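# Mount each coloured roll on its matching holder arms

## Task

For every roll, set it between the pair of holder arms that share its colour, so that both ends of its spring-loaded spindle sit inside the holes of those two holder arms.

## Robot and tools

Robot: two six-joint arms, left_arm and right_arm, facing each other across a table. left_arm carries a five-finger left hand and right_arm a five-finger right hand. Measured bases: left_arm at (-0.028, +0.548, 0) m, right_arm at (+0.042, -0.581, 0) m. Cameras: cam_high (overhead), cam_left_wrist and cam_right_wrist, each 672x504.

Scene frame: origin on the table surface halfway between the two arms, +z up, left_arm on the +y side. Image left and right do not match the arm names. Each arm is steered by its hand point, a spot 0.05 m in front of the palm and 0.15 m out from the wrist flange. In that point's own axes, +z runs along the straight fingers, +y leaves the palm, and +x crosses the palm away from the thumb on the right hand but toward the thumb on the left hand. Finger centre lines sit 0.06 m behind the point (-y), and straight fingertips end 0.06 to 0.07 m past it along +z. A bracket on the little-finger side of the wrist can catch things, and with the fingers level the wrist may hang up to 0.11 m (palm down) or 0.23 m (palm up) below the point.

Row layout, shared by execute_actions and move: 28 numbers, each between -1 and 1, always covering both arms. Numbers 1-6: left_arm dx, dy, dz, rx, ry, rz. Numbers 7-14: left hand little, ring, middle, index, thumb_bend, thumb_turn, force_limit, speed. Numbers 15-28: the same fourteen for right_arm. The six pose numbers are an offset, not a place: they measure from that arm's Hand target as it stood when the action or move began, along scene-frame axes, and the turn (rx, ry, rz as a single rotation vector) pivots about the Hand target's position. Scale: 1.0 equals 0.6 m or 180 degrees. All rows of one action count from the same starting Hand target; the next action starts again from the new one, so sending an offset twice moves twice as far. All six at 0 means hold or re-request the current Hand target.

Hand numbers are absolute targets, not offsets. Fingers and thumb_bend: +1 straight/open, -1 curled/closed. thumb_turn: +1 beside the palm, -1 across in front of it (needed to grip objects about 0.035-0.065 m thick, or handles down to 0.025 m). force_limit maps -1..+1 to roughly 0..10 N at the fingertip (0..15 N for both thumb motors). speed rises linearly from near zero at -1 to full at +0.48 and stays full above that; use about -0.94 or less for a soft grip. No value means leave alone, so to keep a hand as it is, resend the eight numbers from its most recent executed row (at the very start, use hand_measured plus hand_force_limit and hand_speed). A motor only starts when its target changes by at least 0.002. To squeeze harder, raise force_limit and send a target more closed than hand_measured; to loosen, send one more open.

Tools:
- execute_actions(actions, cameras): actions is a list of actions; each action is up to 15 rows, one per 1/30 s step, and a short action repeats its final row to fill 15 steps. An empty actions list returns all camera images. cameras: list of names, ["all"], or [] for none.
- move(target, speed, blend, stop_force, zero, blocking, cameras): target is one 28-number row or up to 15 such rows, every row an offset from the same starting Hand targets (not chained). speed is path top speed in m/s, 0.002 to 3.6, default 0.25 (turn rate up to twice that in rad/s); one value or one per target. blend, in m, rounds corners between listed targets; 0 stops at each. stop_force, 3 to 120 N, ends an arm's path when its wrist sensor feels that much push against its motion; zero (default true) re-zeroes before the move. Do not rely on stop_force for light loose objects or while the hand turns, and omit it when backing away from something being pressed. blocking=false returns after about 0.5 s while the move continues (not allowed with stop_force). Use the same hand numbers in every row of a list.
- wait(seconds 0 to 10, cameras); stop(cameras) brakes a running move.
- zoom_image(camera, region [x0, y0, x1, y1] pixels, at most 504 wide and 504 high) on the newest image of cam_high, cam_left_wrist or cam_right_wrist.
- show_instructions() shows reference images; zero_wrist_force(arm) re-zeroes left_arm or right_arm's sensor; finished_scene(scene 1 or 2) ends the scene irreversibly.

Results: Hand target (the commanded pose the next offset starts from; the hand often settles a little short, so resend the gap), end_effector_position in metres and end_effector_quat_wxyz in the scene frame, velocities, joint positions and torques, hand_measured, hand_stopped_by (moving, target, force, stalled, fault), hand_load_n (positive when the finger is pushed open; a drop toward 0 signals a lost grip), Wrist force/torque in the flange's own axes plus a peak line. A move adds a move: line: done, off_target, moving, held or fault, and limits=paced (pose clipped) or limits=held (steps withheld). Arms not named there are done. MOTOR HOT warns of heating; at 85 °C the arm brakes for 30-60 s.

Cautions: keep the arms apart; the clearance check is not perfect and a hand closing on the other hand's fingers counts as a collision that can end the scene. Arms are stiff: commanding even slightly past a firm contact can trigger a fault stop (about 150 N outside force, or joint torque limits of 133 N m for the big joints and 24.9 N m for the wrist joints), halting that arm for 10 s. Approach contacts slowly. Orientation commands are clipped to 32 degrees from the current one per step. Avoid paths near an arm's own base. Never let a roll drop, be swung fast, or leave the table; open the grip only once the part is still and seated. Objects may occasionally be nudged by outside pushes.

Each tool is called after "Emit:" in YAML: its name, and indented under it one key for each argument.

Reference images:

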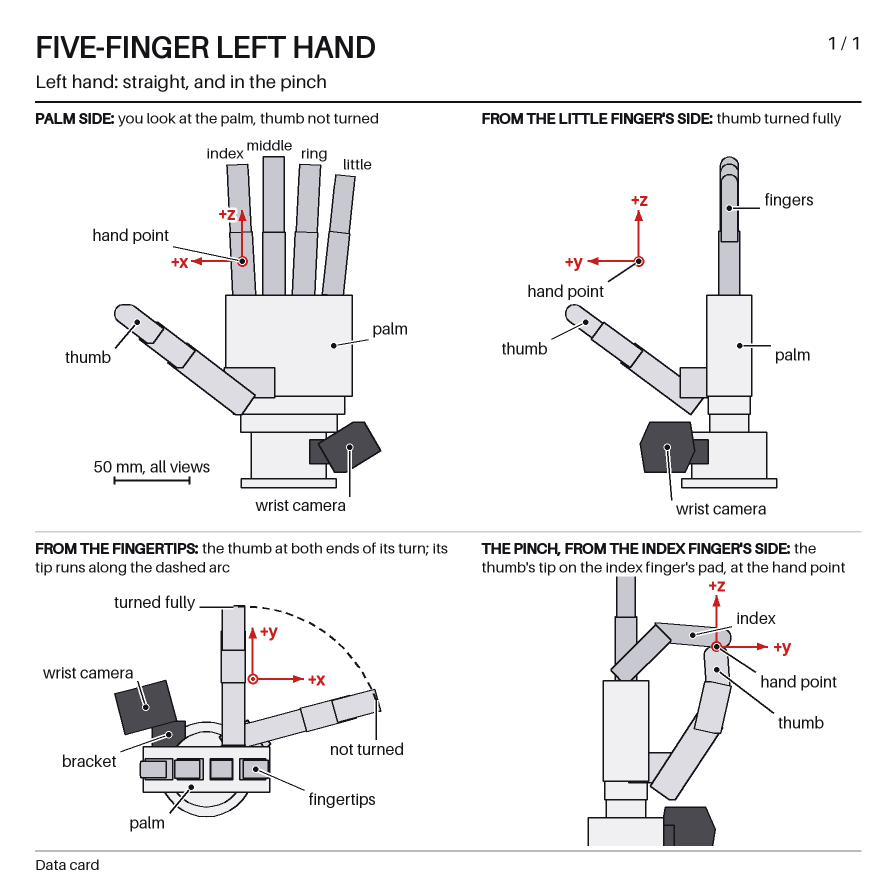

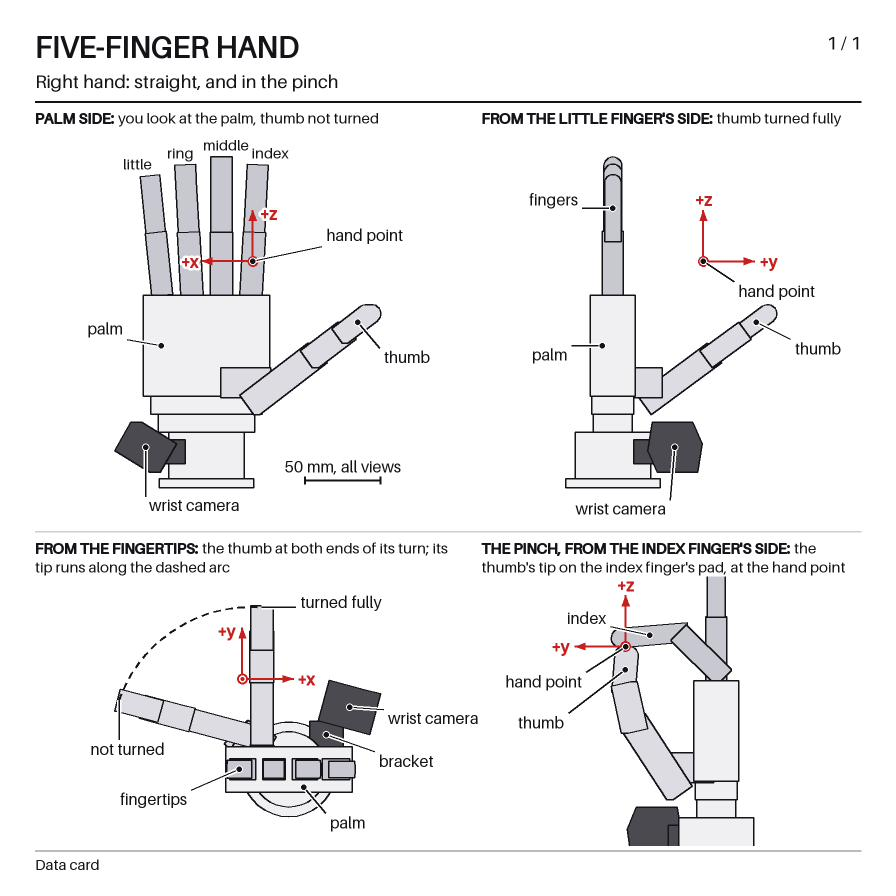

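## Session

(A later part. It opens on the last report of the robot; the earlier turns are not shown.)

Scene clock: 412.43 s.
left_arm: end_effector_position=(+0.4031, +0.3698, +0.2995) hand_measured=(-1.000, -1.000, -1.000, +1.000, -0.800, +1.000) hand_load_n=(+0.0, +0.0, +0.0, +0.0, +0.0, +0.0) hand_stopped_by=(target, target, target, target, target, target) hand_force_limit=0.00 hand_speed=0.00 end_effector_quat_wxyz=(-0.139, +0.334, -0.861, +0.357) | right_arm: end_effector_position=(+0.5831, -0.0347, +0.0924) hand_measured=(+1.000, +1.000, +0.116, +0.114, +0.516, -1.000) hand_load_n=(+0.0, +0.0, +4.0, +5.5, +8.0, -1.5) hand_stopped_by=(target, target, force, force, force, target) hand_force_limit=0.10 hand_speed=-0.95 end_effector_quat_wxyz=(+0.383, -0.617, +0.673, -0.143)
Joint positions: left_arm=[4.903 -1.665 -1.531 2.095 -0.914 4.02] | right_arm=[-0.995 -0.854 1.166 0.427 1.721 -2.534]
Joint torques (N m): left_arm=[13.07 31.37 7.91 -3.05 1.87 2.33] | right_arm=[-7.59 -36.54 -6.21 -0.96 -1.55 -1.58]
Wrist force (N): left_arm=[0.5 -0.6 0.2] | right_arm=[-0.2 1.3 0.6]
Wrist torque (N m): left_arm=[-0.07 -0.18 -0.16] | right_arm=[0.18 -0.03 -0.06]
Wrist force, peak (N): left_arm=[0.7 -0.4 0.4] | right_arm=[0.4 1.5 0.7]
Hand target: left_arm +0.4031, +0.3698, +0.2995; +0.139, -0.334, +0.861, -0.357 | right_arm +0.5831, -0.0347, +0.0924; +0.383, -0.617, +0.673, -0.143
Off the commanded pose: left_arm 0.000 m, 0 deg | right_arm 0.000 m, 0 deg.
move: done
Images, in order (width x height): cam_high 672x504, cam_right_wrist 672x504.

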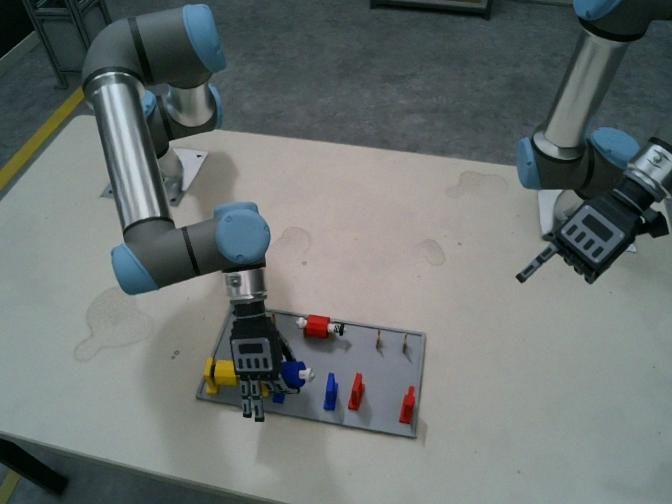

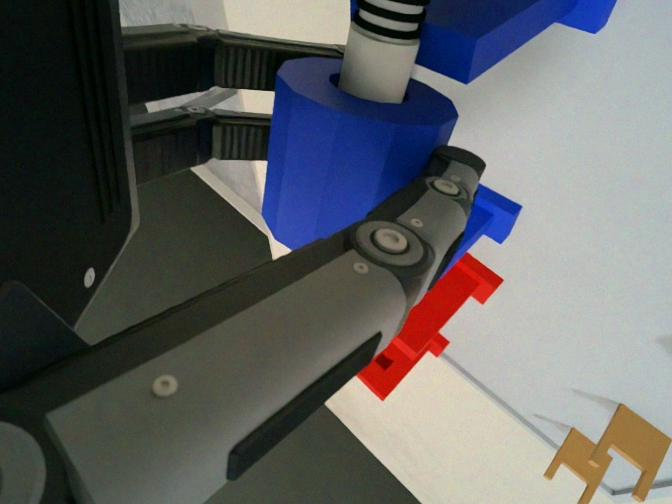

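Emit:
move:
  target:
    - [0,0,0,0,0,0,-1,-1,-1,1,-0.8,1,0,0.0,0.0,0.0,0.025,0,0,0,1,1,-0.37,-0.37,-0.17,-1,0.1,-0.95]
    - [0,0,0,0,0,0,-1,-1,-1,1,-0.8,1,0,0.0,0.0008,0.0592,0.025,0,0,0,1,1,-0.37,-0.37,-0.17,-1,0.1,-0.95]
    - [0,0,0,0,0,0,-1,-1,-1,1,-0.8,1,0,0.0,0.0008,0.0592,-0.0173,0,0,0,1,1,-0.37,-0.37,-0.17,-1,0.1,-0.95]
  speed: 0.04
  blend: [0.004, 0.004, 0]
  stop_force: 5
  cameras: ["cam_high", "cam_right_wrist"]

Emit:
zoom_image:
  camera: "cam_high"
  region: [260, 340, 360, 420]

Scene clock: 416.47 s.
left_arm: end_effector_position=(+0.4031, +0.3698, +0.2995) hand_measured=(-1.000, -1.000, -1.000, +1.000, -0.800, +1.000) hand_load_n=(+0.0, +0.0, +0.0, +0.0, +0.0, +0.0) hand_stopped_by=(target, target, target, target, target, target) hand_force_limit=0.00 hand_speed=0.00 end_effector_quat_wxyz=(-0.139, +0.334, -0.861, +0.357) | right_arm: end_effector_position=(+0.5836, +0.0008, +0.0820) hand_measured=(+1.000, +1.000, +0.116, +0.114, +0.516, -1.000) hand_load_n=(+0.0, +0.0, +4.5, +5.5, +8.0, -1.5) hand_stopped_by=(target, target, force, force, force, target) hand_force_limit=0.10 hand_speed=-0.95 end_effector_quat_wxyz=(+0.383, -0.617, +0.673, -0.143)
Joint positions: left_arm=[4.903 -1.665 -1.531 2.095 -0.914 4.02] | right_arm=[-0.947 -0.776 1.057 0.464 1.757 -2.501]
Joint torques (N m): left_arm=[12.8 32.08 8.58 -3.06 1.88 2.35] | right_arm=[10.56 -39.9 -6.53 -0.84 1.49 1.28]
Wrist force (N): left_arm=[0.7 -0.4 0.2] | right_arm=[0.3 1.3 0.4]
Wrist torque (N m): left_arm=[-0.04 -0.21 -0.15] | right_arm=[0.16 -0.09 -0.19]
Wrist force, peak (N): left_arm=[0.5 -0.8 -0.1] | right_arm=[0.5 1.8 0.8]
Hand target: left_arm +0.4031, +0.3698, +0.2995; +0.139, -0.334, +0.861, -0.357 | right_arm +0.5836, +0.0008, +0.0820; +0.383, -0.617, +0.673, -0.143
Off the commanded pose: left_arm 0.000 m, 0 deg | right_arm 0.000 m, 0 deg.
move: done
Images, in order (width x height): cam_high 672x504, cam_right_wrist 672x504.

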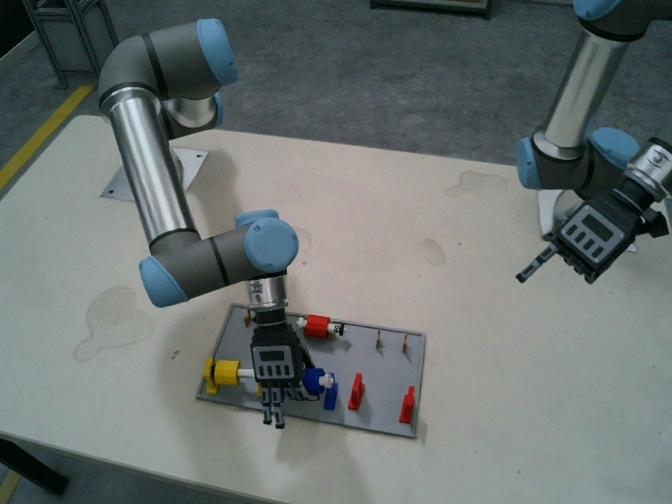

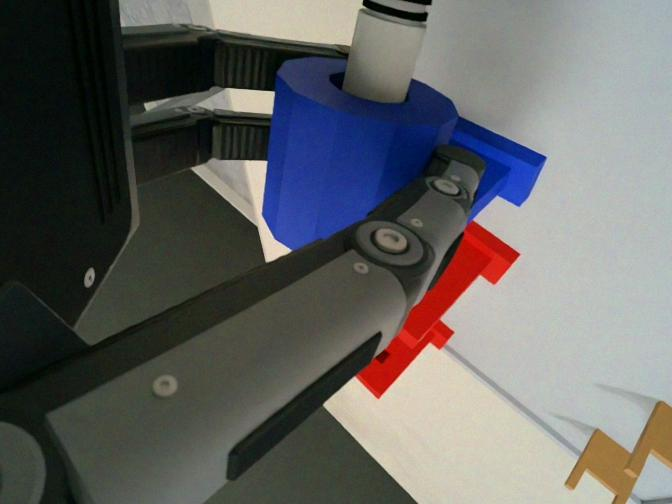

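Scaled by 5.040 from the camera's 672x504 image, which has a finer 960x720 frame.

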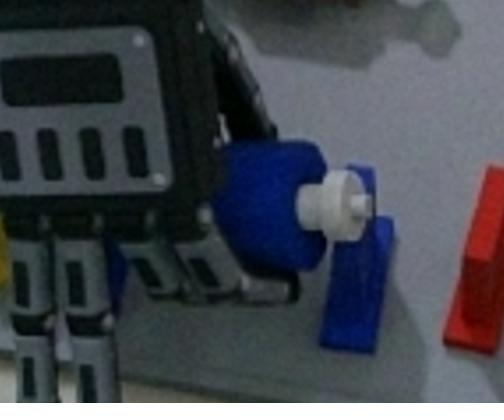

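Emit:
move:
  target: [0,0,0,0,0,0,-1,-1,-1,1,-0.8,1,0,0.0,0.0,0.0,-0.0133,0,0,0,1,1,-0.37,-0.37,-0.17,-1,0.1,-0.95]
  speed: 0.02
  stop_force: 3
  cameras: ["cam_high", "cam_right_wrist"]

Emit:
zoom_image:
  camera: "cam_high"
  region: [260, 340, 360, 420]

Scene clock: 418.07 s.
left_arm: end_effector_position=(+0.4031, +0.3698, +0.2995) hand_measured=(-1.000, -1.000, -1.000, +1.000, -0.800, +1.000) hand_load_n=(+0.0, +0.0, +0.0, +0.0, +0.0, -0.5) hand_stopped_by=(target, target, target, target, target, target) hand_force_limit=0.00 hand_speed=0.00 end_effector_quat_wxyz=(-0.139, +0.334, -0.861, +0.357) | right_arm: end_effector_position=(+0.5836, +0.0008, +0.0741) hand_measured=(+1.000, +1.000, +0.116, +0.114, +0.516, -1.000) hand_load_n=(+0.0, +0.0, +5.0, +4.0, +8.0, -0.5) hand_stopped_by=(target, target, force, force, force, target) hand_force_limit=0.10 hand_speed=-0.95 end_effector_quat_wxyz=(+0.383, -0.617, +0.673, -0.143)
Joint positions: left_arm=[4.903 -1.665 -1.531 2.095 -0.914 4.02] | right_arm=[-0.947 -0.77 1.067 0.448 1.757 -2.501]
Joint torques (N m): left_arm=[12.63 31.1 7.8 -3.17 1.75 2.34] | right_arm=[9.53 -36.84 -5.61 -0.82 -0.21 0.73]
Wrist force (N): left_arm=[0.4 -0.2 0.1] | right_arm=[-1.0 0.3 -0.2]
Wrist torque (N m): left_arm=[0.00 -0.17 -0.18] | right_arm=[0.10 -0.13 -0.16]
Wrist force, peak (N): left_arm=[0.7 -0.4 0.2] | right_arm=[0.1 1.5 0.6]
Hand target: left_arm +0.4031, +0.3698, +0.2995; +0.139, -0.334, +0.861, -0.357 | right_arm +0.5836, +0.0008, +0.0741; +0.383, -0.617, +0.673, -0.143
Off the commanded pose: left_arm 0.000 m, 0 deg | right_arm 0.000 m, 0 deg.
move: done
Images, in order (width x height): cam_high 672x504, cam_right_wrist 672x504.

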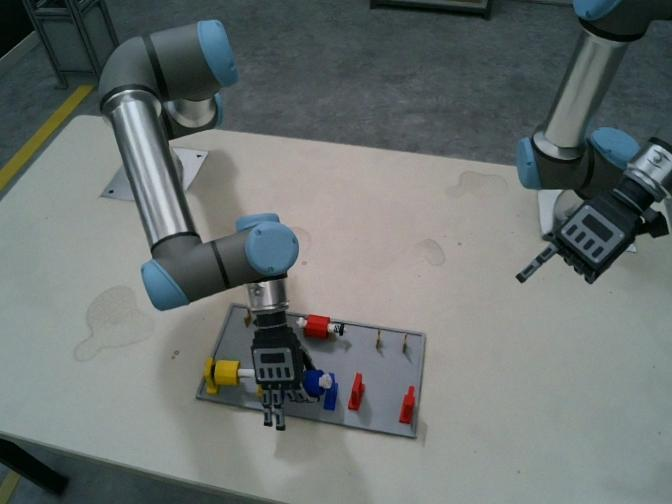

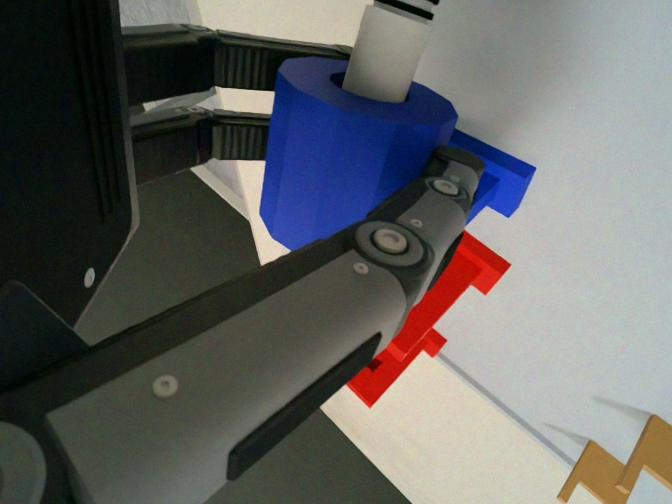

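Scaled by 5.040 from the camera's 672x504 image, which has a finer 960x720 frame.

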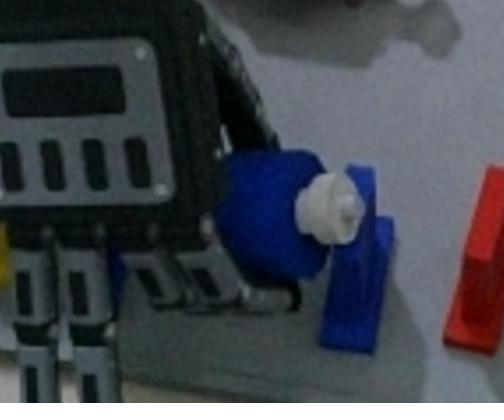

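Emit:
move:
  target: [0,0,0,0,0,0,-1,-1,-1,1,-0.8,1,0,0.0,0.0006,-0.0133,0,0,0,0,1,1,-0.37,-0.37,-0.17,-1,0.1,-0.95]
  speed: 0.012
  stop_force: 3
  cameras: ["cam_high", "cam_right_wrist"]

Emit:
zoom_image:
  camera: "cam_high"
  region: [260, 340, 360, 420]

Scene clock: 420.00 s.
left_arm: end_effector_position=(+0.4031, +0.3698, +0.2995) hand_measured=(-1.000, -1.000, -1.000, +1.000, -0.800, +1.000) hand_load_n=(+0.0, +0.0, +0.0, +0.0, +0.0, +0.0) hand_stopped_by=(target, target, target, target, target, target) hand_force_limit=0.00 hand_speed=0.00 end_effector_quat_wxyz=(-0.139, +0.334, -0.861, +0.357) | right_arm: end_effector_position=(+0.5839, -0.0072, +0.0741) hand_measured=(+1.000, +1.000, +0.116, +0.114, +0.516, -1.000) hand_load_n=(+0.0, +0.0, +5.5, +2.5, +6.5, +0.5) hand_stopped_by=(target, target, force, force, force, target) hand_force_limit=0.10 hand_speed=-0.95 end_effector_quat_wxyz=(+0.383, -0.617, +0.673, -0.143)
Joint positions: left_arm=[4.903 -1.665 -1.531 2.095 -0.914 4.02] | right_arm=[-0.958 -0.785 1.095 0.435 1.749 -2.508]
Joint torques (N m): left_arm=[12.24 31.08 8.21 -3.15 1.81 2.41] | right_arm=[-9.34 -54.37 -5.22 -0.77 -1.89 -1.71]
Wrist force (N): left_arm=[0.6 -0.5 -0.1] | right_arm=[-1.8 2.4 1.5]
Wrist torque (N m): left_arm=[-0.04 -0.21 -0.16] | right_arm=[0.21 -0.17 0.02]
Wrist force, peak (N): left_arm=[0.8 -0.5 0.0] | right_arm=[-2.1 2.4 1.7]
Hand target: left_arm +0.4031, +0.3698, +0.2995; +0.139, -0.334, +0.861, -0.357 | right_arm +0.5839, -0.0072, +0.0741; +0.383, -0.617, +0.673, -0.143
Off the commanded pose: left_arm 0.000 m, 0 deg | right_arm 0.000 m, 0 deg.
move: done
Images, in order (width x height): cam_high 672x504, cam_right_wrist 672x504.

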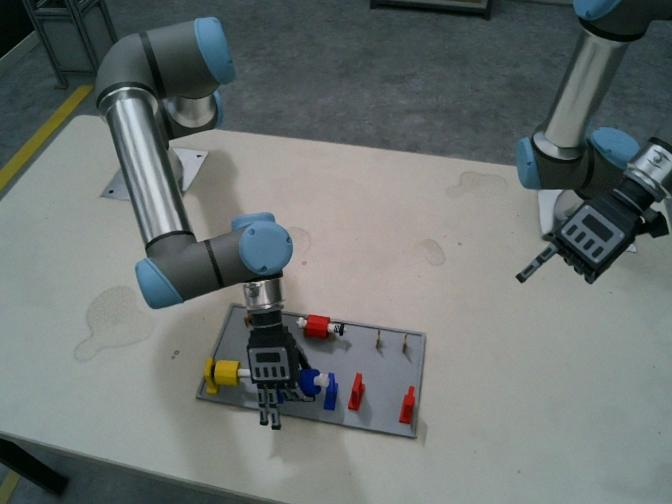

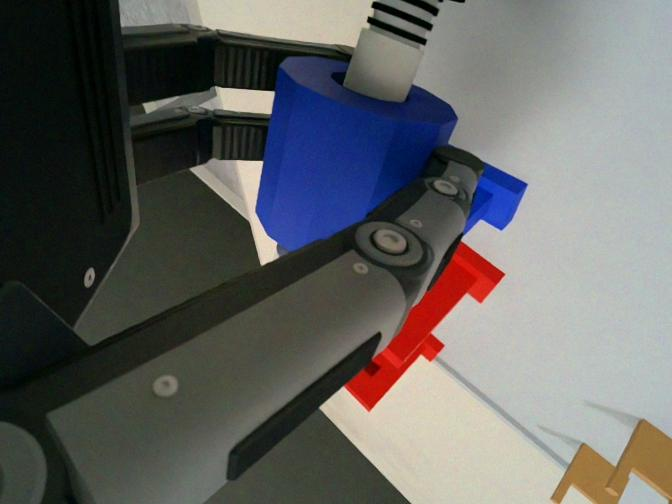

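Scaled by 5.040 from the camera's 672x504 image, which has a finer 960x720 frame.

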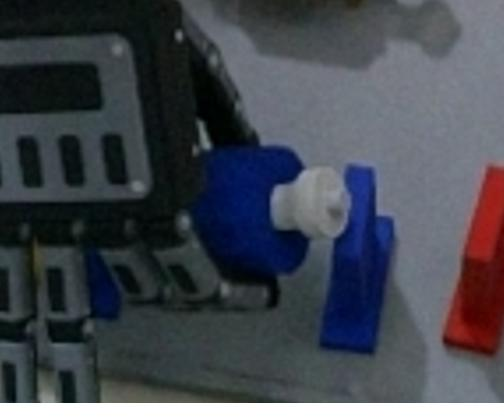

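Emit:
move:
  target: [0,0,0,0,0,0,-1,-1,-1,1,-0.8,1,0,0.0,0,0,0.005,0,0,0,1,1,-0.37,-0.37,-0.17,-1,0.1,-0.95]
  speed: 0.012
  cameras: ["cam_right_wrist"]

Scene clock: 420.90 s.
left_arm: end_effector_position=(+0.4031, +0.3698, +0.2995) hand_measured=(-1.000, -1.000, -1.000, +1.000, -0.800, +1.000) hand_load_n=(+0.0, +0.0, +0.0, +0.0, +0.0, +0.0) hand_stopped_by=(target, target, target, target, target, target) hand_force_limit=0.00 hand_speed=0.00 end_effector_quat_wxyz=(-0.139, +0.334, -0.861, +0.357) | right_arm: end_effector_position=(+0.5839, -0.0072, +0.0769) hand_measured=(+1.000, +1.000, +0.116, +0.114, +0.516, -1.000) hand_load_n=(+0.0, +0.0, +6.0, +2.0, +6.0, +0.5) hand_stopped_by=(target, target, force, force, force, target) hand_force_limit=0.10 hand_speed=-0.95 end_effector_quat_wxyz=(+0.383, -0.617, +0.673, -0.143)
Joint positions: left_arm=[4.903 -1.665 -1.531 2.095 -0.914 4.02] | right_arm=[-0.958 -0.788 1.091 0.44 1.749 -2.508]
Joint torques (N m): left_arm=[12.91 30.39 8.07 -3 1.7 2.32] | right_arm=[-8.25 -54.42 -34.75 2 -1.45 -1.59]
Wrist force (N): left_arm=[0.6 -0.4 -0.1] | right_arm=[-0.1 1.6 0.8]
Wrist torque (N m): left_arm=[-0.01 -0.21 -0.16] | right_arm=[0.15 -0.13 -0.02]
Wrist force, peak (N): left_arm=[0.7 -0.4 -0.1] | right_arm=[-1.8 2.6 1.8]
Hand target: left_arm +0.4031, +0.3698, +0.2995; +0.139, -0.334, +0.861, -0.357 | right_arm +0.5839, -0.0072, +0.0771; +0.383, -0.617, +0.673, -0.143
Off the commanded pose: left_arm 0.000 m, 0 deg | right_arm 0.000 m, 0 deg.
move: done
Images, in order (width x height): cam_right_wrist 672x504.

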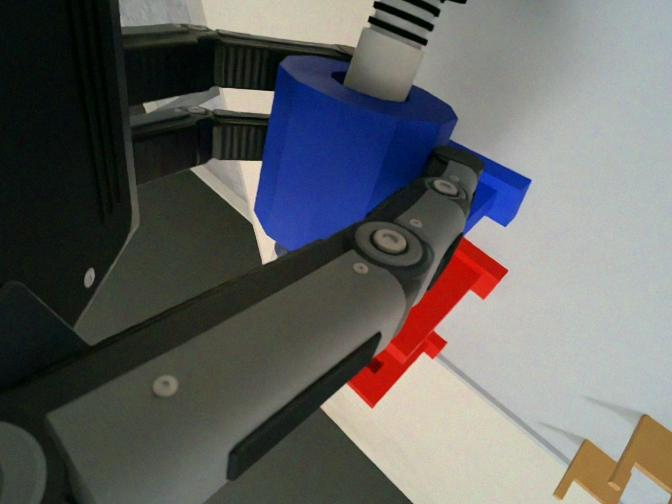

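Emit:
move:
  target:
    - [0,0,0,0,0,0,-1,-1,-1,1,-0.8,1,0,0.0,0,0,-0.0042,0,0,0,1,1,-0.37,-0.37,-0.17,-1,0.1,-0.95]
    - [0,0,0,0,0,0,-1,-1,-1,1,-0.8,1,0,0.0,0.002,-0.0333,-0.0167,0,0,0,1,1,-0.37,-0.37,-0.17,-1,0.1,-0.95]
  speed: 0.012
  stop_force: 4
  cameras: ["cam_high", "cam_right_wrist"]

Emit:
zoom_image:
  camera: "cam_high"
  region: [260, 340, 360, 420]

Scene clock: 424.23 s.
left_arm: end_effector_position=(+0.4031, +0.3698, +0.2995) hand_measured=(-1.000, -1.000, -1.000, +1.000, -0.800, +1.000) hand_load_n=(+0.5, +0.0, +0.0, +0.0, +0.0, +0.0) hand_stopped_by=(target, target, target, target, target, target) hand_force_limit=0.00 hand_speed=0.00 end_effector_quat_wxyz=(-0.139, +0.334, -0.861, +0.357) | right_arm: end_effector_position=(+0.5851, -0.0271, +0.0670) hand_measured=(+1.000, +1.000, +0.116, +0.114, +0.516, -1.000) hand_load_n=(+0.0, +0.0, +5.0, +2.0, +6.5, +1.5) hand_stopped_by=(target, target, force, force, force, target) hand_force_limit=0.10 hand_speed=-0.95 end_effector_quat_wxyz=(+0.383, -0.617, +0.673, -0.143)
Joint positions: left_arm=[4.903 -1.665 -1.531 2.095 -0.914 4.02] | right_arm=[-0.986 -0.815 1.167 0.389 1.728 -2.528]
Joint torques (N m): left_arm=[12.16 30.7 7.64 -3.1 1.62 2.33] | right_arm=[-8.7 -54.05 -5.37 -1.12 -1.76 -1.48]
Wrist force (N): left_arm=[0.6 -0.3 0.1] | right_arm=[-1.7 2.3 0.4]
Wrist torque (N m): left_arm=[-0.02 -0.20 -0.17] | right_arm=[0.16 -0.07 0.00]
Wrist force, peak (N): left_arm=[0.8 -0.5 0.2] | right_arm=[-1.5 3.2 0.7]
Hand target: left_arm +0.4031, +0.3698, +0.2995; +0.139, -0.334, +0.861, -0.357 | right_arm +0.5851, -0.0271, +0.0670; +0.383, -0.617, +0.673, -0.143
Off the commanded pose: left_arm 0.000 m, 0 deg | right_arm 0.000 m, 0 deg.
move: done
Images, in order (width x height): cam_high 672x504, cam_right_wrist 672x504.

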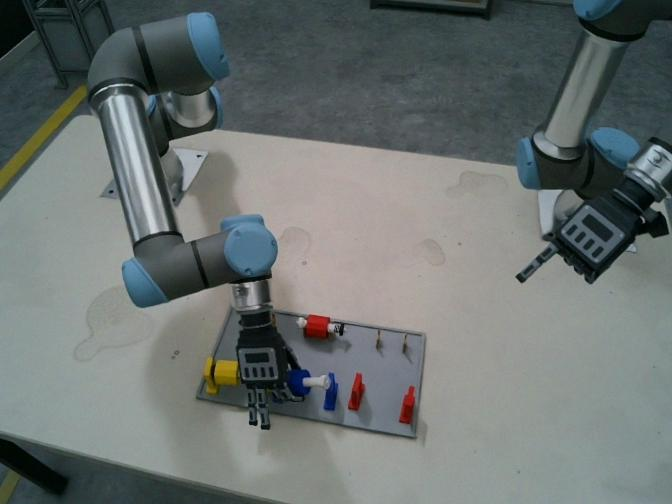

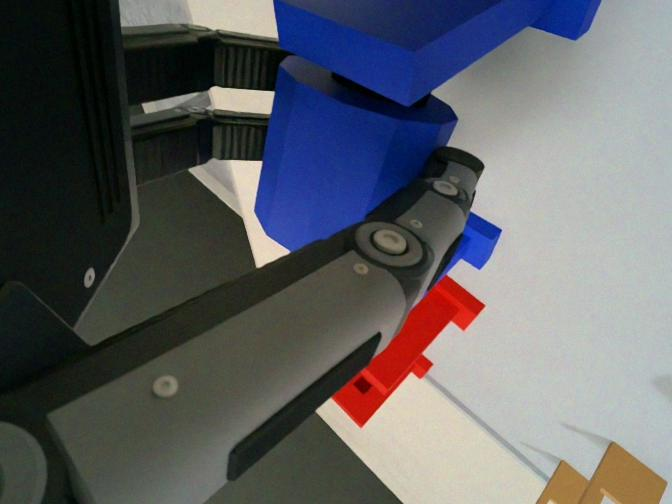

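Scaled by 5.040 from the camera's 672x504 image, which has a finer 960x720 frame.

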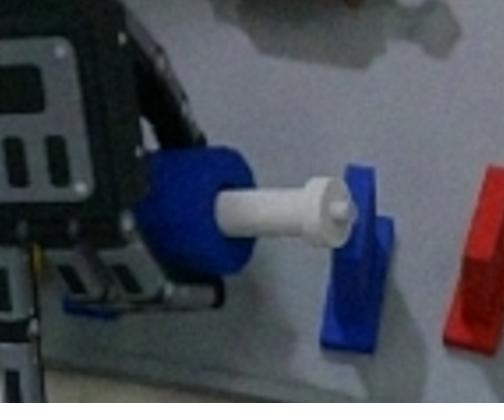

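Emit:
zoom_image:
  camera: "cam_right_wrist"
  region: [240, 0, 640, 300]

Emit:
zoom_image:
  camera: "cam_right_wrist"
  region: [260, 0, 480, 160]

Scaled by 1.260 from the camera's 672x504 image, which has a finer 960x720 frame.

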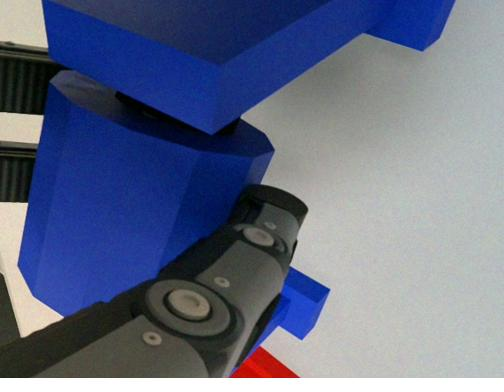

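Scaled by 2.291 from the camera's 672x504 image, which has a finer 960x720 frame.

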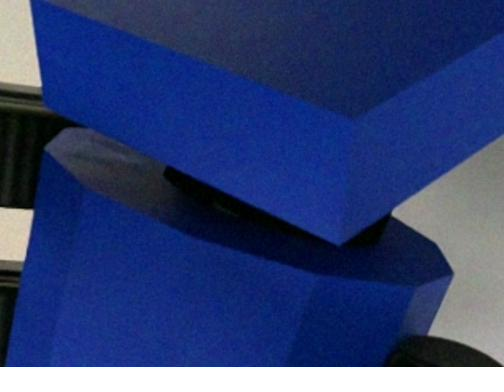

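Emit:
move:
  target:
    - [0,0,0,0,0,0,-1,-1,-1,1,-0.8,1,0,0.0,0,0.004,0,0,0,0,1,1,-0.37,-0.37,-0.17,-1,0.1,-0.95]
    - [0,0,0,0,0,0,-1,-1,-1,1,-0.8,1,0,0.0,-0.0058,0.004,0,0,0,0,1,1,-0.37,-0.37,-0.17,-1,0.1,-0.95]
    - [0,0,0,0,0,0,-1,-1,-1,1,-0.8,1,0,0.0,-0.0058,-0.002,0,0,0,0,1,1,-0.37,-0.37,-0.17,-1,0.1,-0.95]
  speed: 0.012
  cameras: ["cam_high", "cam_right_wrist"]

Emit:
zoom_image:
  camera: "cam_high"
  region: [260, 340, 360, 420]

Emit:
zoom_image:
  camera: "cam_right_wrist"
  region: [260, 0, 480, 160]

Scene clock: 427.57 s.
left_arm: end_effector_position=(+0.4031, +0.3698, +0.2995) hand_measured=(-1.000, -1.000, -1.000, +1.000, -0.800, +1.000) hand_load_n=(+0.5, +0.0, +0.0, +0.0, +0.0, +0.0) hand_stopped_by=(target, target, target, target, target, target) hand_force_limit=0.00 hand_speed=0.00 end_effector_quat_wxyz=(-0.139, +0.334, -0.861, +0.357) | right_arm: end_effector_position=(+0.5816, -0.0282, +0.0670) hand_measured=(+1.000, +1.000, +0.116, +0.114, +0.516, -1.000) hand_load_n=(+0.0, +0.0, +5.5, +2.0, +6.0, +0.0) hand_stopped_by=(target, target, force, force, force, target) hand_force_limit=0.10 hand_speed=-0.95 end_effector_quat_wxyz=(+0.383, -0.617, +0.673, -0.143)
Joint positions: left_arm=[4.903 -1.665 -1.531 2.095 -0.914 4.02] | right_arm=[-0.984 -0.823 1.181 0.383 1.729 -2.526]
Joint torques (N m): left_arm=[12.2 30.33 8.95 -3.2 1.79 2.23] | right_arm=[-7.96 -52.94 -5.34 -1.1 -2.28 -1.65]
Wrist force (N): left_arm=[0.6 -0.4 0.0] | right_arm=[0.2 1.7 1.0]
Wrist torque (N m): left_arm=[-0.03 -0.20 -0.16] | right_arm=[0.19 -0.17 0.01]
Wrist force, peak (N): left_arm=[0.7 -0.6 0.3] | right_arm=[-1.8 3.1 0.8]
Hand target: left_arm +0.4031, +0.3698, +0.2995; +0.139, -0.334, +0.861, -0.357 | right_arm +0.5816, -0.0283, +0.0670; +0.383, -0.617, +0.673, -0.143
Off the commanded pose: left_arm 0.000 m, 0 deg | right_arm 0.000 m, 0 deg.
move: done
Images, in order (width x height): cam_high 672x504, cam_right_wrist 672x504.

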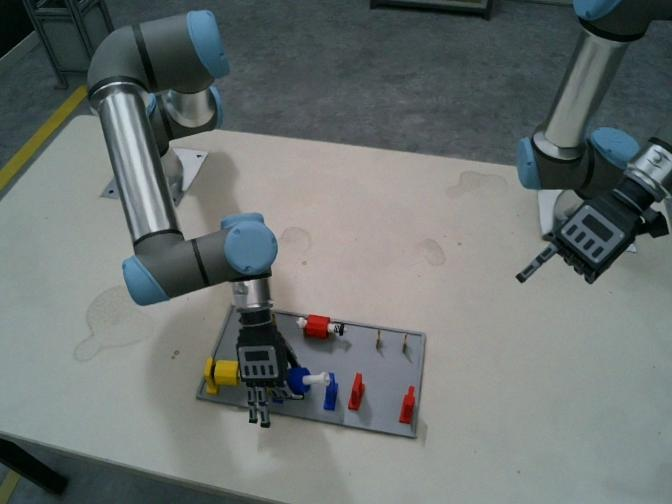

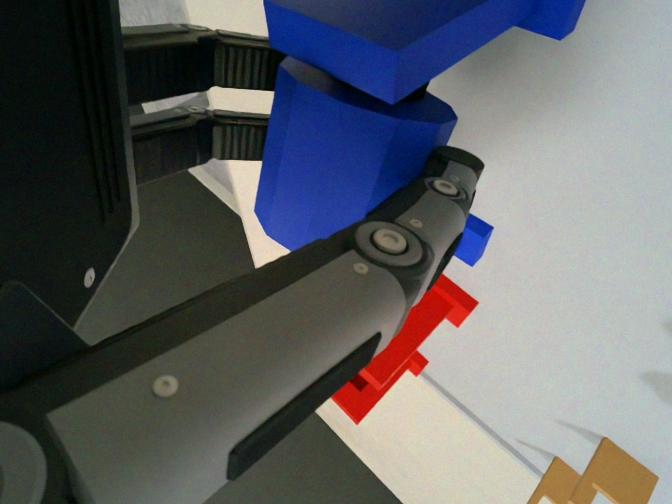

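Scaled by 5.040 from the camera's 672x504 image, which has a finer 960x720 frame.

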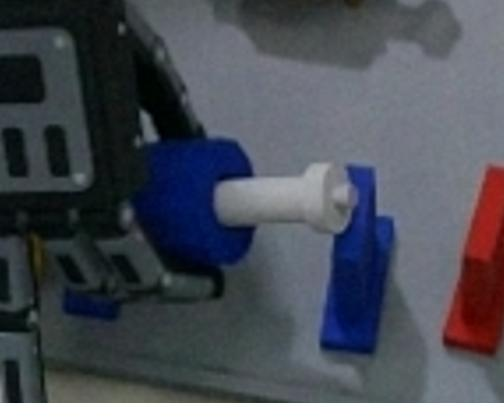

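Scaled by 2.291 from the camera's 672x504 image, which has a finer 960x720 frame.

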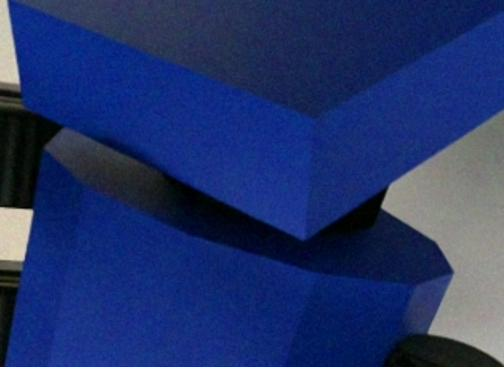

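Emit:
move:
  target: [0,0,0,0,0,0,-1,-1,-1,1,-0.8,1,0,0.0,0.0006,-0.01,-0.0025,0,0,0,1,1,-0.37,-0.37,-0.17,-1,0.1,-0.95]
  speed: 0.01
  stop_force: 3
  cameras: ["cam_right_wrist"]

Emit:
zoom_image:
  camera: "cam_right_wrist"
  region: [260, 0, 480, 160]

Scene clock: 429.10 s.
left_arm: end_effector_position=(+0.4031, +0.3698, +0.2995) hand_measured=(-1.000, -1.000, -1.000, +1.000, -0.800, +1.000) hand_load_n=(+0.0, +0.0, +0.0, +0.0, +0.0, +0.0) hand_stopped_by=(target, target, target, target, target, target) hand_force_limit=0.00 hand_speed=0.00 end_effector_quat_wxyz=(-0.139, +0.334, -0.861, +0.357) | right_arm: end_effector_position=(+0.5817, -0.0297, +0.0667) hand_measured=(+1.000, +1.000, +0.116, +0.114, +0.516, -1.000) hand_load_n=(+0.0, +0.0, +5.5, +2.0, +6.5, +1.0) hand_stopped_by=(target, target, force, force, force, target) hand_force_limit=0.10 hand_speed=-0.95 end_effector_quat_wxyz=(+0.383, -0.617, +0.673, -0.143)
Joint positions: left_arm=[4.903 -1.665 -1.531 2.095 -0.914 4.02] | right_arm=[-0.986 -0.825 1.185 0.38 1.728 -2.528]
Joint torques (N m): left_arm=[12.21 30.8 7.65 -3.26 1.59 2.29] | right_arm=[10.1 -37.45 -34.48 1.86 2.96 0.95]
Wrist force (N): left_arm=[0.6 -0.3 0.1] | right_arm=[-1.5 2.8 1.5]
Wrist torque (N m): left_arm=[-0.01 -0.20 -0.17] | right_arm=[0.21 -0.10 0.02]
Wrist force, peak (N): left_arm=[0.8 -0.3 -0.1] | right_arm=[-4.4 4.9 3.6]
Hand target: left_arm +0.4031, +0.3698, +0.2995; +0.139, -0.334, +0.861, -0.357 | right_arm +0.5817, -0.0297, +0.0667; +0.383, -0.617, +0.673, -0.143 (not the last commanded pose)
Off the commanded pose: left_arm 0.000 m, 0 deg | right_arm 0.005 m, 0 deg.
move: contact (right_arm)
Images, in order (width x height): cam_right_wrist 672x504.

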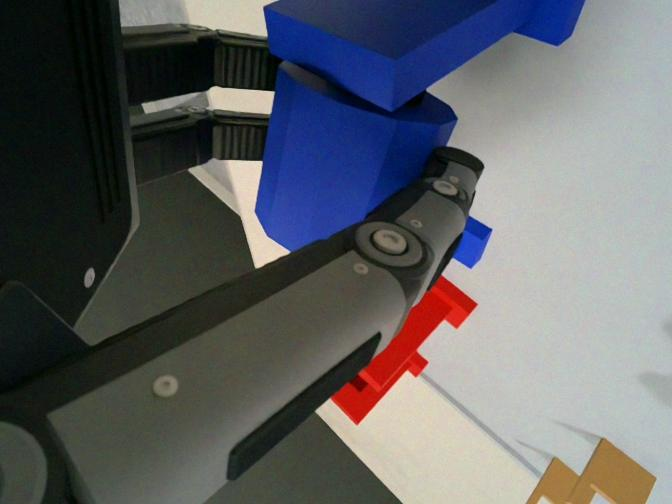

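Scaled by 2.291 from the camera's 672x504 image, which has a finer 960x720 frame.

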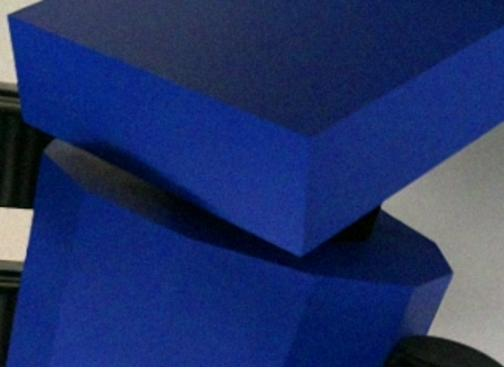

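Emit:
move:
  target: [0,0,0,0,0,0,-1,-1,-1,1,-0.8,1,0,0.0,0,0,0.0042,0,0,0,1,1,-0.37,-0.37,-0.17,-1,0.1,-0.95]
  speed: 0.01
  cameras: ["cam_high"]

Emit:
zoom_image:
  camera: "cam_high"
  region: [260, 340, 360, 420]

Scene clock: 430.03 s.
left_arm: end_effector_position=(+0.4031, +0.3698, +0.2995) hand_measured=(-1.000, -1.000, -1.000, +1.000, -0.800, +1.000) hand_load_n=(+0.0, +0.5, +0.5, +0.0, +0.0, +0.0) hand_stopped_by=(target, target, target, target, target, target) hand_force_limit=0.00 hand_speed=0.00 end_effector_quat_wxyz=(-0.139, +0.334, -0.861, +0.357) | right_arm: end_effector_position=(+0.5817, -0.0297, +0.0691) hand_measured=(+1.000, +1.000, +0.116, +0.114, +0.516, -1.000) hand_load_n=(+0.0, +0.0, +6.0, +2.0, +6.0, +1.5) hand_stopped_by=(target, target, force, force, force, target) hand_force_limit=0.10 hand_speed=-0.95 end_effector_quat_wxyz=(+0.383, -0.617, +0.673, -0.143)
Joint positions: left_arm=[4.903 -1.665 -1.531 2.095 -0.914 4.02] | right_arm=[-0.986 -0.827 1.183 0.385 1.728 -2.528]
Joint torques (N m): left_arm=[13.7 29.91 8.34 -2.9 1.81 2.25] | right_arm=[9.15 -54.07 -33.37 2.07 2.43 0.84]
Wrist force (N): left_arm=[0.6 -0.4 0.2] | right_arm=[-1.7 2.8 1.7]
Wrist torque (N m): left_arm=[-0.04 -0.20 -0.16] | right_arm=[0.22 -0.10 0.00]
Wrist force, peak (N): left_arm=[0.8 -0.4 0.1] | right_arm=[-1.8 3.2 2.2]
Hand target: left_arm +0.4031, +0.3698, +0.2995; +0.139, -0.334, +0.861, -0.357 | right_arm +0.5817, -0.0297, +0.0692; +0.383, -0.617, +0.673, -0.143
Off the commanded pose: left_arm 0.000 m, 0 deg | right_arm 0.000 m, 0 deg.
move: done
Images, in order (width x height): cam_high 672x504.

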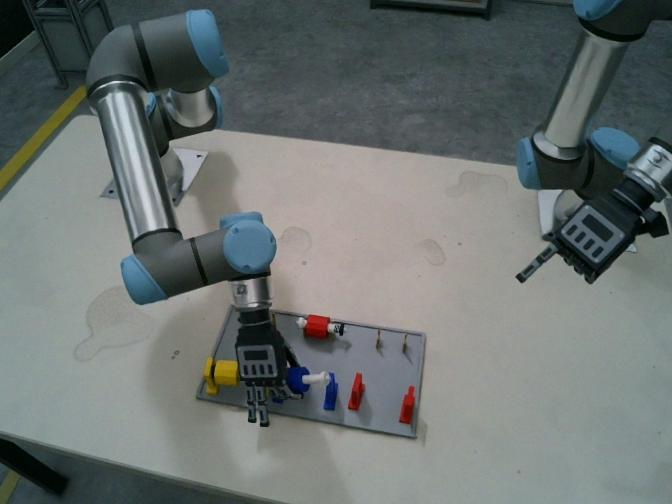

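Scaled by 5.040 from the camera's 672x504 image, which has a finer 960x720 frame.

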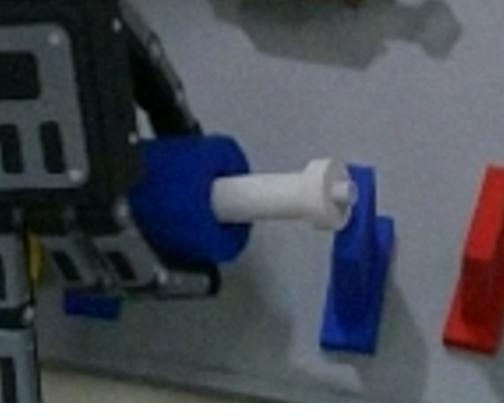

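Emit:
move:
  target: [0,0,0,0,0,0,-1,-1,-1,1,-0.8,1,0,0.0,0.0042,0,0,0,0,0,1,1,-0.37,-0.37,-0.17,-1,0.1,-0.95]
  speed: 0.01

Emit:
move:
  target: [0,0,0,0,0,0,-1,-1,-1,1,-0.8,1,0,0.0,-0.0083,0,0,0,0,0,1,1,-0.37,-0.37,-0.17,-1,0.1,-0.95]
  speed: 0.01
  cameras: ["cam_right_wrist"]

Scene clock: 431.10 s.
left_arm: end_effector_position=(+0.4031, +0.3698, +0.2995) hand_measured=(-1.000, -1.000, -1.000, +1.000, -0.800, +1.000) hand_load_n=(+0.0, +0.0, +0.0, +0.0, +0.0, +0.0) hand_stopped_by=(target, target, target, target, target, target) hand_force_limit=0.00 hand_speed=0.00 end_effector_quat_wxyz=(-0.139, +0.334, -0.861, +0.357) | right_arm: end_effector_position=(+0.5841, -0.0296, +0.0692) hand_measured=(+1.000, +1.000, +0.116, +0.114, +0.516, -1.000) hand_load_n=(+0.0, +0.0, +2.0, +2.0, +8.0, +4.5) hand_stopped_by=(target, target, force, force, force, target) hand_force_limit=0.10 hand_speed=-0.95 end_effector_quat_wxyz=(+0.383, -0.617, +0.673, -0.143)
Joint positions: left_arm=[4.903 -1.665 -1.531 2.095 -0.914 4.02] | right_arm=[-0.989 -0.823 1.175 0.388 1.726 -2.529]
Joint torques (N m): left_arm=[12.35 30.02 7.88 -3.1 1.78 2.33] | right_arm=[-13.9 -37.7 -35.14 1.27 -0.39 -1.78]
Wrist force (N): left_arm=[0.5 -0.2 0.0] | right_arm=[-5.2 6.6 -1.3]
Wrist torque (N m): left_arm=[-0.01 -0.19 -0.17] | right_arm=[0.27 -0.01 0.16]
Wrist force, peak (N): left_arm=[0.7 -0.5 -0.1] | right_arm=[-5.2 6.9 -1.7]
Hand target: left_arm +0.4031, +0.3698, +0.2995; +0.139, -0.334, +0.861, -0.357 | right_arm +0.5842, -0.0297, +0.0692; +0.383, -0.617, +0.673, -0.143
Off the commanded pose: left_arm 0.000 m, 0 deg | right_arm 0.000 m, 0 deg.
move: done

Scene clock: 431.93 s.
left_arm: end_effector_position=(+0.4031, +0.3698, +0.2995) hand_measured=(-1.000, -1.000, -1.000, +1.000, -0.800, +1.000) hand_load_n=(+0.0, +0.0, +0.0, +0.0, +0.0, +0.0) hand_stopped_by=(target, target, target, target, target, target) hand_force_limit=0.00 hand_speed=0.00 end_effector_quat_wxyz=(-0.139, +0.334, -0.861, +0.357) | right_arm: end_effector_position=(+0.5793, -0.0297, +0.0692) hand_measured=(+1.000, +1.000, +0.116, +0.114, +0.516, -1.000) hand_load_n=(+0.0, +0.0, +6.0, +1.5, +6.0, +0.5) hand_stopped_by=(target, target, force, force, force, target) hand_force_limit=0.10 hand_speed=-0.95 end_effector_quat_wxyz=(+0.383, -0.617, +0.673, -0.143)
Joint positions: left_arm=[4.903 -1.665 -1.531 2.095 -0.914 4.02] | right_arm=[-0.984 -0.831 1.189 0.383 1.729 -2.526]
Joint torques (N m): left_arm=[12.18 30.76 8.23 -3.03 1.62 2.27] | right_arm=[10.77 -53.53 -3.9 -1.17 2.13 1.64]
Wrist force (N): left_arm=[0.5 -0.4 0.0] | right_arm=[0.0 1.5 0.6]
Wrist torque (N m): left_arm=[-0.02 -0.19 -0.17] | right_arm=[0.21 -0.08 -0.18]
Wrist force, peak (N): left_arm=[0.7 -0.5 -0.1] | right_arm=[-5.6 7.0 -1.5]
Hand target: left_arm +0.4031, +0.3698, +0.2995; +0.139, -0.334, +0.861, -0.357 | right_arm +0.5793, -0.0297, +0.0692; +0.383, -0.617, +0.673, -0.143
Off the commanded pose: left_arm 0.000 m, 0 deg | right_arm 0.000 m, 0 deg.
move: done
Images, in order (width x height): cam_right_wrist 672x504.

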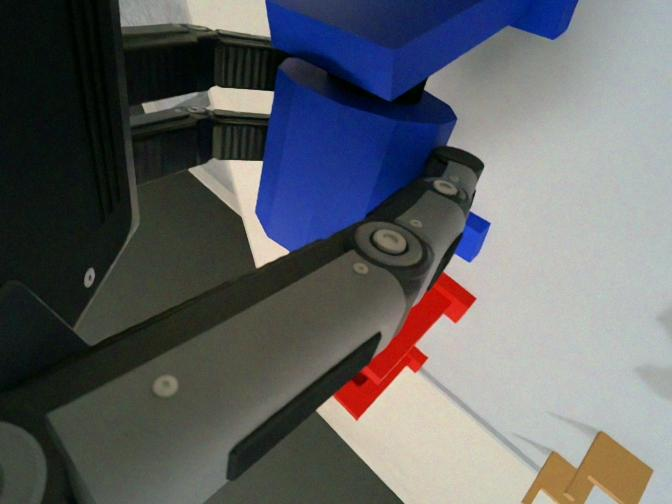

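Emit:
move:
  target: [0,0,0,0,0,0,-1,-1,-1,1,-0.8,1,0,0.0,0,-0.01,0,0,0,0,1,1,-0.37,-0.37,-0.17,-1,0.1,-0.95]
  speed: 0.01
  stop_force: 3
  cameras: ["cam_right_wrist"]

Emit:
zoom_image:
  camera: "cam_right_wrist"
  region: [260, 0, 480, 160]

Scene clock: 433.43 s.
left_arm: end_effector_position=(+0.4031, +0.3698, +0.2995) hand_measured=(-1.000, -1.000, -1.000, +1.000, -0.800, +1.000) hand_load_n=(+0.0, +0.0, +0.0, +0.0, +0.0, +0.0) hand_stopped_by=(target, target, target, target, target, target) hand_force_limit=0.00 hand_speed=0.00 end_effector_quat_wxyz=(-0.139, +0.334, -0.861, +0.357) | right_arm: end_effector_position=(+0.5792, -0.0301, +0.0692) hand_measured=(+1.000, +1.000, +0.116, +0.114, +0.516, -1.000) hand_load_n=(-0.5, +0.0, +6.0, +2.0, +6.5, +1.5) hand_stopped_by=(target, target, force, force, force, target) hand_force_limit=0.10 hand_speed=-0.95 end_effector_quat_wxyz=(+0.383, -0.616, +0.673, -0.143)
Joint positions: left_arm=[4.903 -1.665 -1.531 2.095 -0.914 4.02] | right_arm=[-0.984 -0.832 1.191 0.382 1.729 -2.527]
Joint torques (N m): left_arm=[12.91 30.4 8.18 -3.08 1.77 2.29] | right_arm=[8.6 -36.65 -33.67 2.11 3 0.81]
Wrist force (N): left_arm=[0.6 -0.4 -0.1] | right_arm=[-2.2 3.4 2.1]
Wrist torque (N m): left_arm=[-0.02 -0.20 -0.17] | right_arm=[0.25 -0.11 -0.08]
Wrist force, peak (N): left_arm=[0.8 -0.4 0.0] | right_arm=[-4.3 4.9 3.8]
Hand target: left_arm +0.4031, +0.3698, +0.2995; +0.139, -0.334, +0.861, -0.357 | right_arm +0.5792, -0.0301, +0.0692; +0.383, -0.616, +0.673, -0.143 (not the last commanded pose)
Off the commanded pose: left_arm 0.000 m, 0 deg | right_arm 0.006 m, 0 deg.
move: contact (right_arm)
Images, in order (width x height): cam_right_wrist 672x504.

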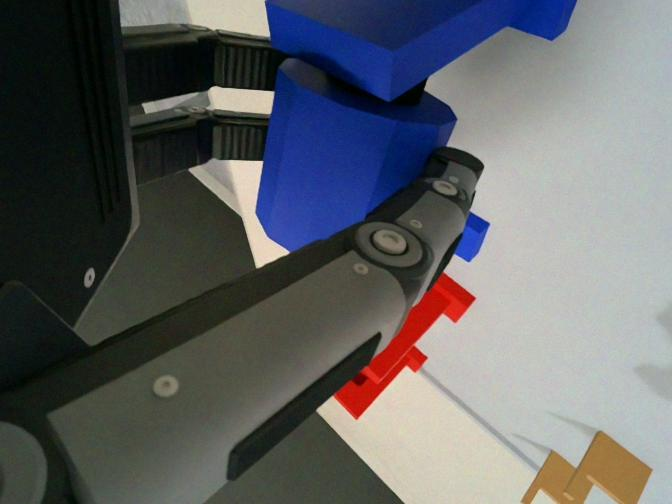

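Scaled by 2.291 from the camera's 672x504 image, which has a finer 960x720 frame.

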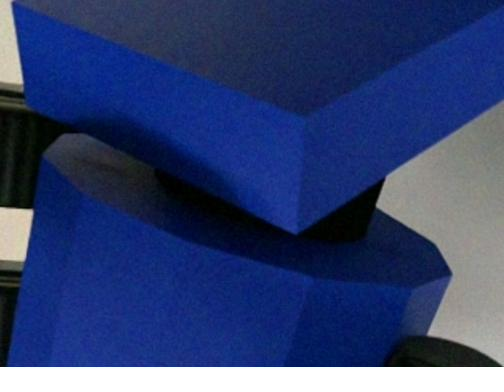

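Emit:
move:
  target: [0,0,0,0,0,0,-1,-1,-1,1,-0.8,1,0,0.0,-0.005,0,0,0,0,0,1,1,-0.37,-0.37,-0.17,-1,0.1,-0.95]
  speed: 0.01

Scene clock: 434.57 s.
left_arm: end_effector_position=(+0.4031, +0.3698, +0.2995) hand_measured=(-1.000, -1.000, -1.000, +1.000, -0.800, +1.000) hand_load_n=(+0.0, +0.0, +0.0, +0.0, +0.0, +0.0) hand_stopped_by=(target, target, target, target, target, target) hand_force_limit=0.00 hand_speed=0.00 end_effector_quat_wxyz=(-0.139, +0.334, -0.861, +0.357) | right_arm: end_effector_position=(+0.5763, -0.0301, +0.0692) hand_measured=(+1.000, +1.000, +0.116, +0.114, +0.516, -1.000) hand_load_n=(+0.0, +0.0, +9.5, +2.0, +4.5, +1.0) hand_stopped_by=(target, target, force, force, force, target) hand_force_limit=0.10 hand_speed=-0.95 end_effector_quat_wxyz=(+0.383, -0.616, +0.673, -0.143)
Joint positions: left_arm=[4.903 -1.665 -1.531 2.095 -0.914 4.02] | right_arm=[-0.982 -0.837 1.2 0.378 1.731 -2.525]
Joint torques (N m): left_arm=[12.49 29.96 8.06 -3.04 1.69 2.35] | right_arm=[9.67 -53.91 -3.61 1.03 3.22 1.19]
Wrist force (N): left_arm=[0.6 -0.6 0.0] | right_arm=[-5.6 -0.2 6.5]
Wrist torque (N m): left_arm=[-0.05 -0.21 -0.16] | right_arm=[0.18 -0.26 -0.25]
Wrist force, peak (N): left_arm=[0.8 -0.3 0.1] | right_arm=[-6.1 -0.4 7.0]
Hand target: left_arm +0.4031, +0.3698, +0.2995; +0.139, -0.334, +0.861, -0.357 | right_arm +0.5762, -0.0301, +0.0692; +0.383, -0.616, +0.673, -0.143
Off the commanded pose: left_arm 0.000 m, 0 deg | right_arm 0.000 m, 0 deg.
move: done


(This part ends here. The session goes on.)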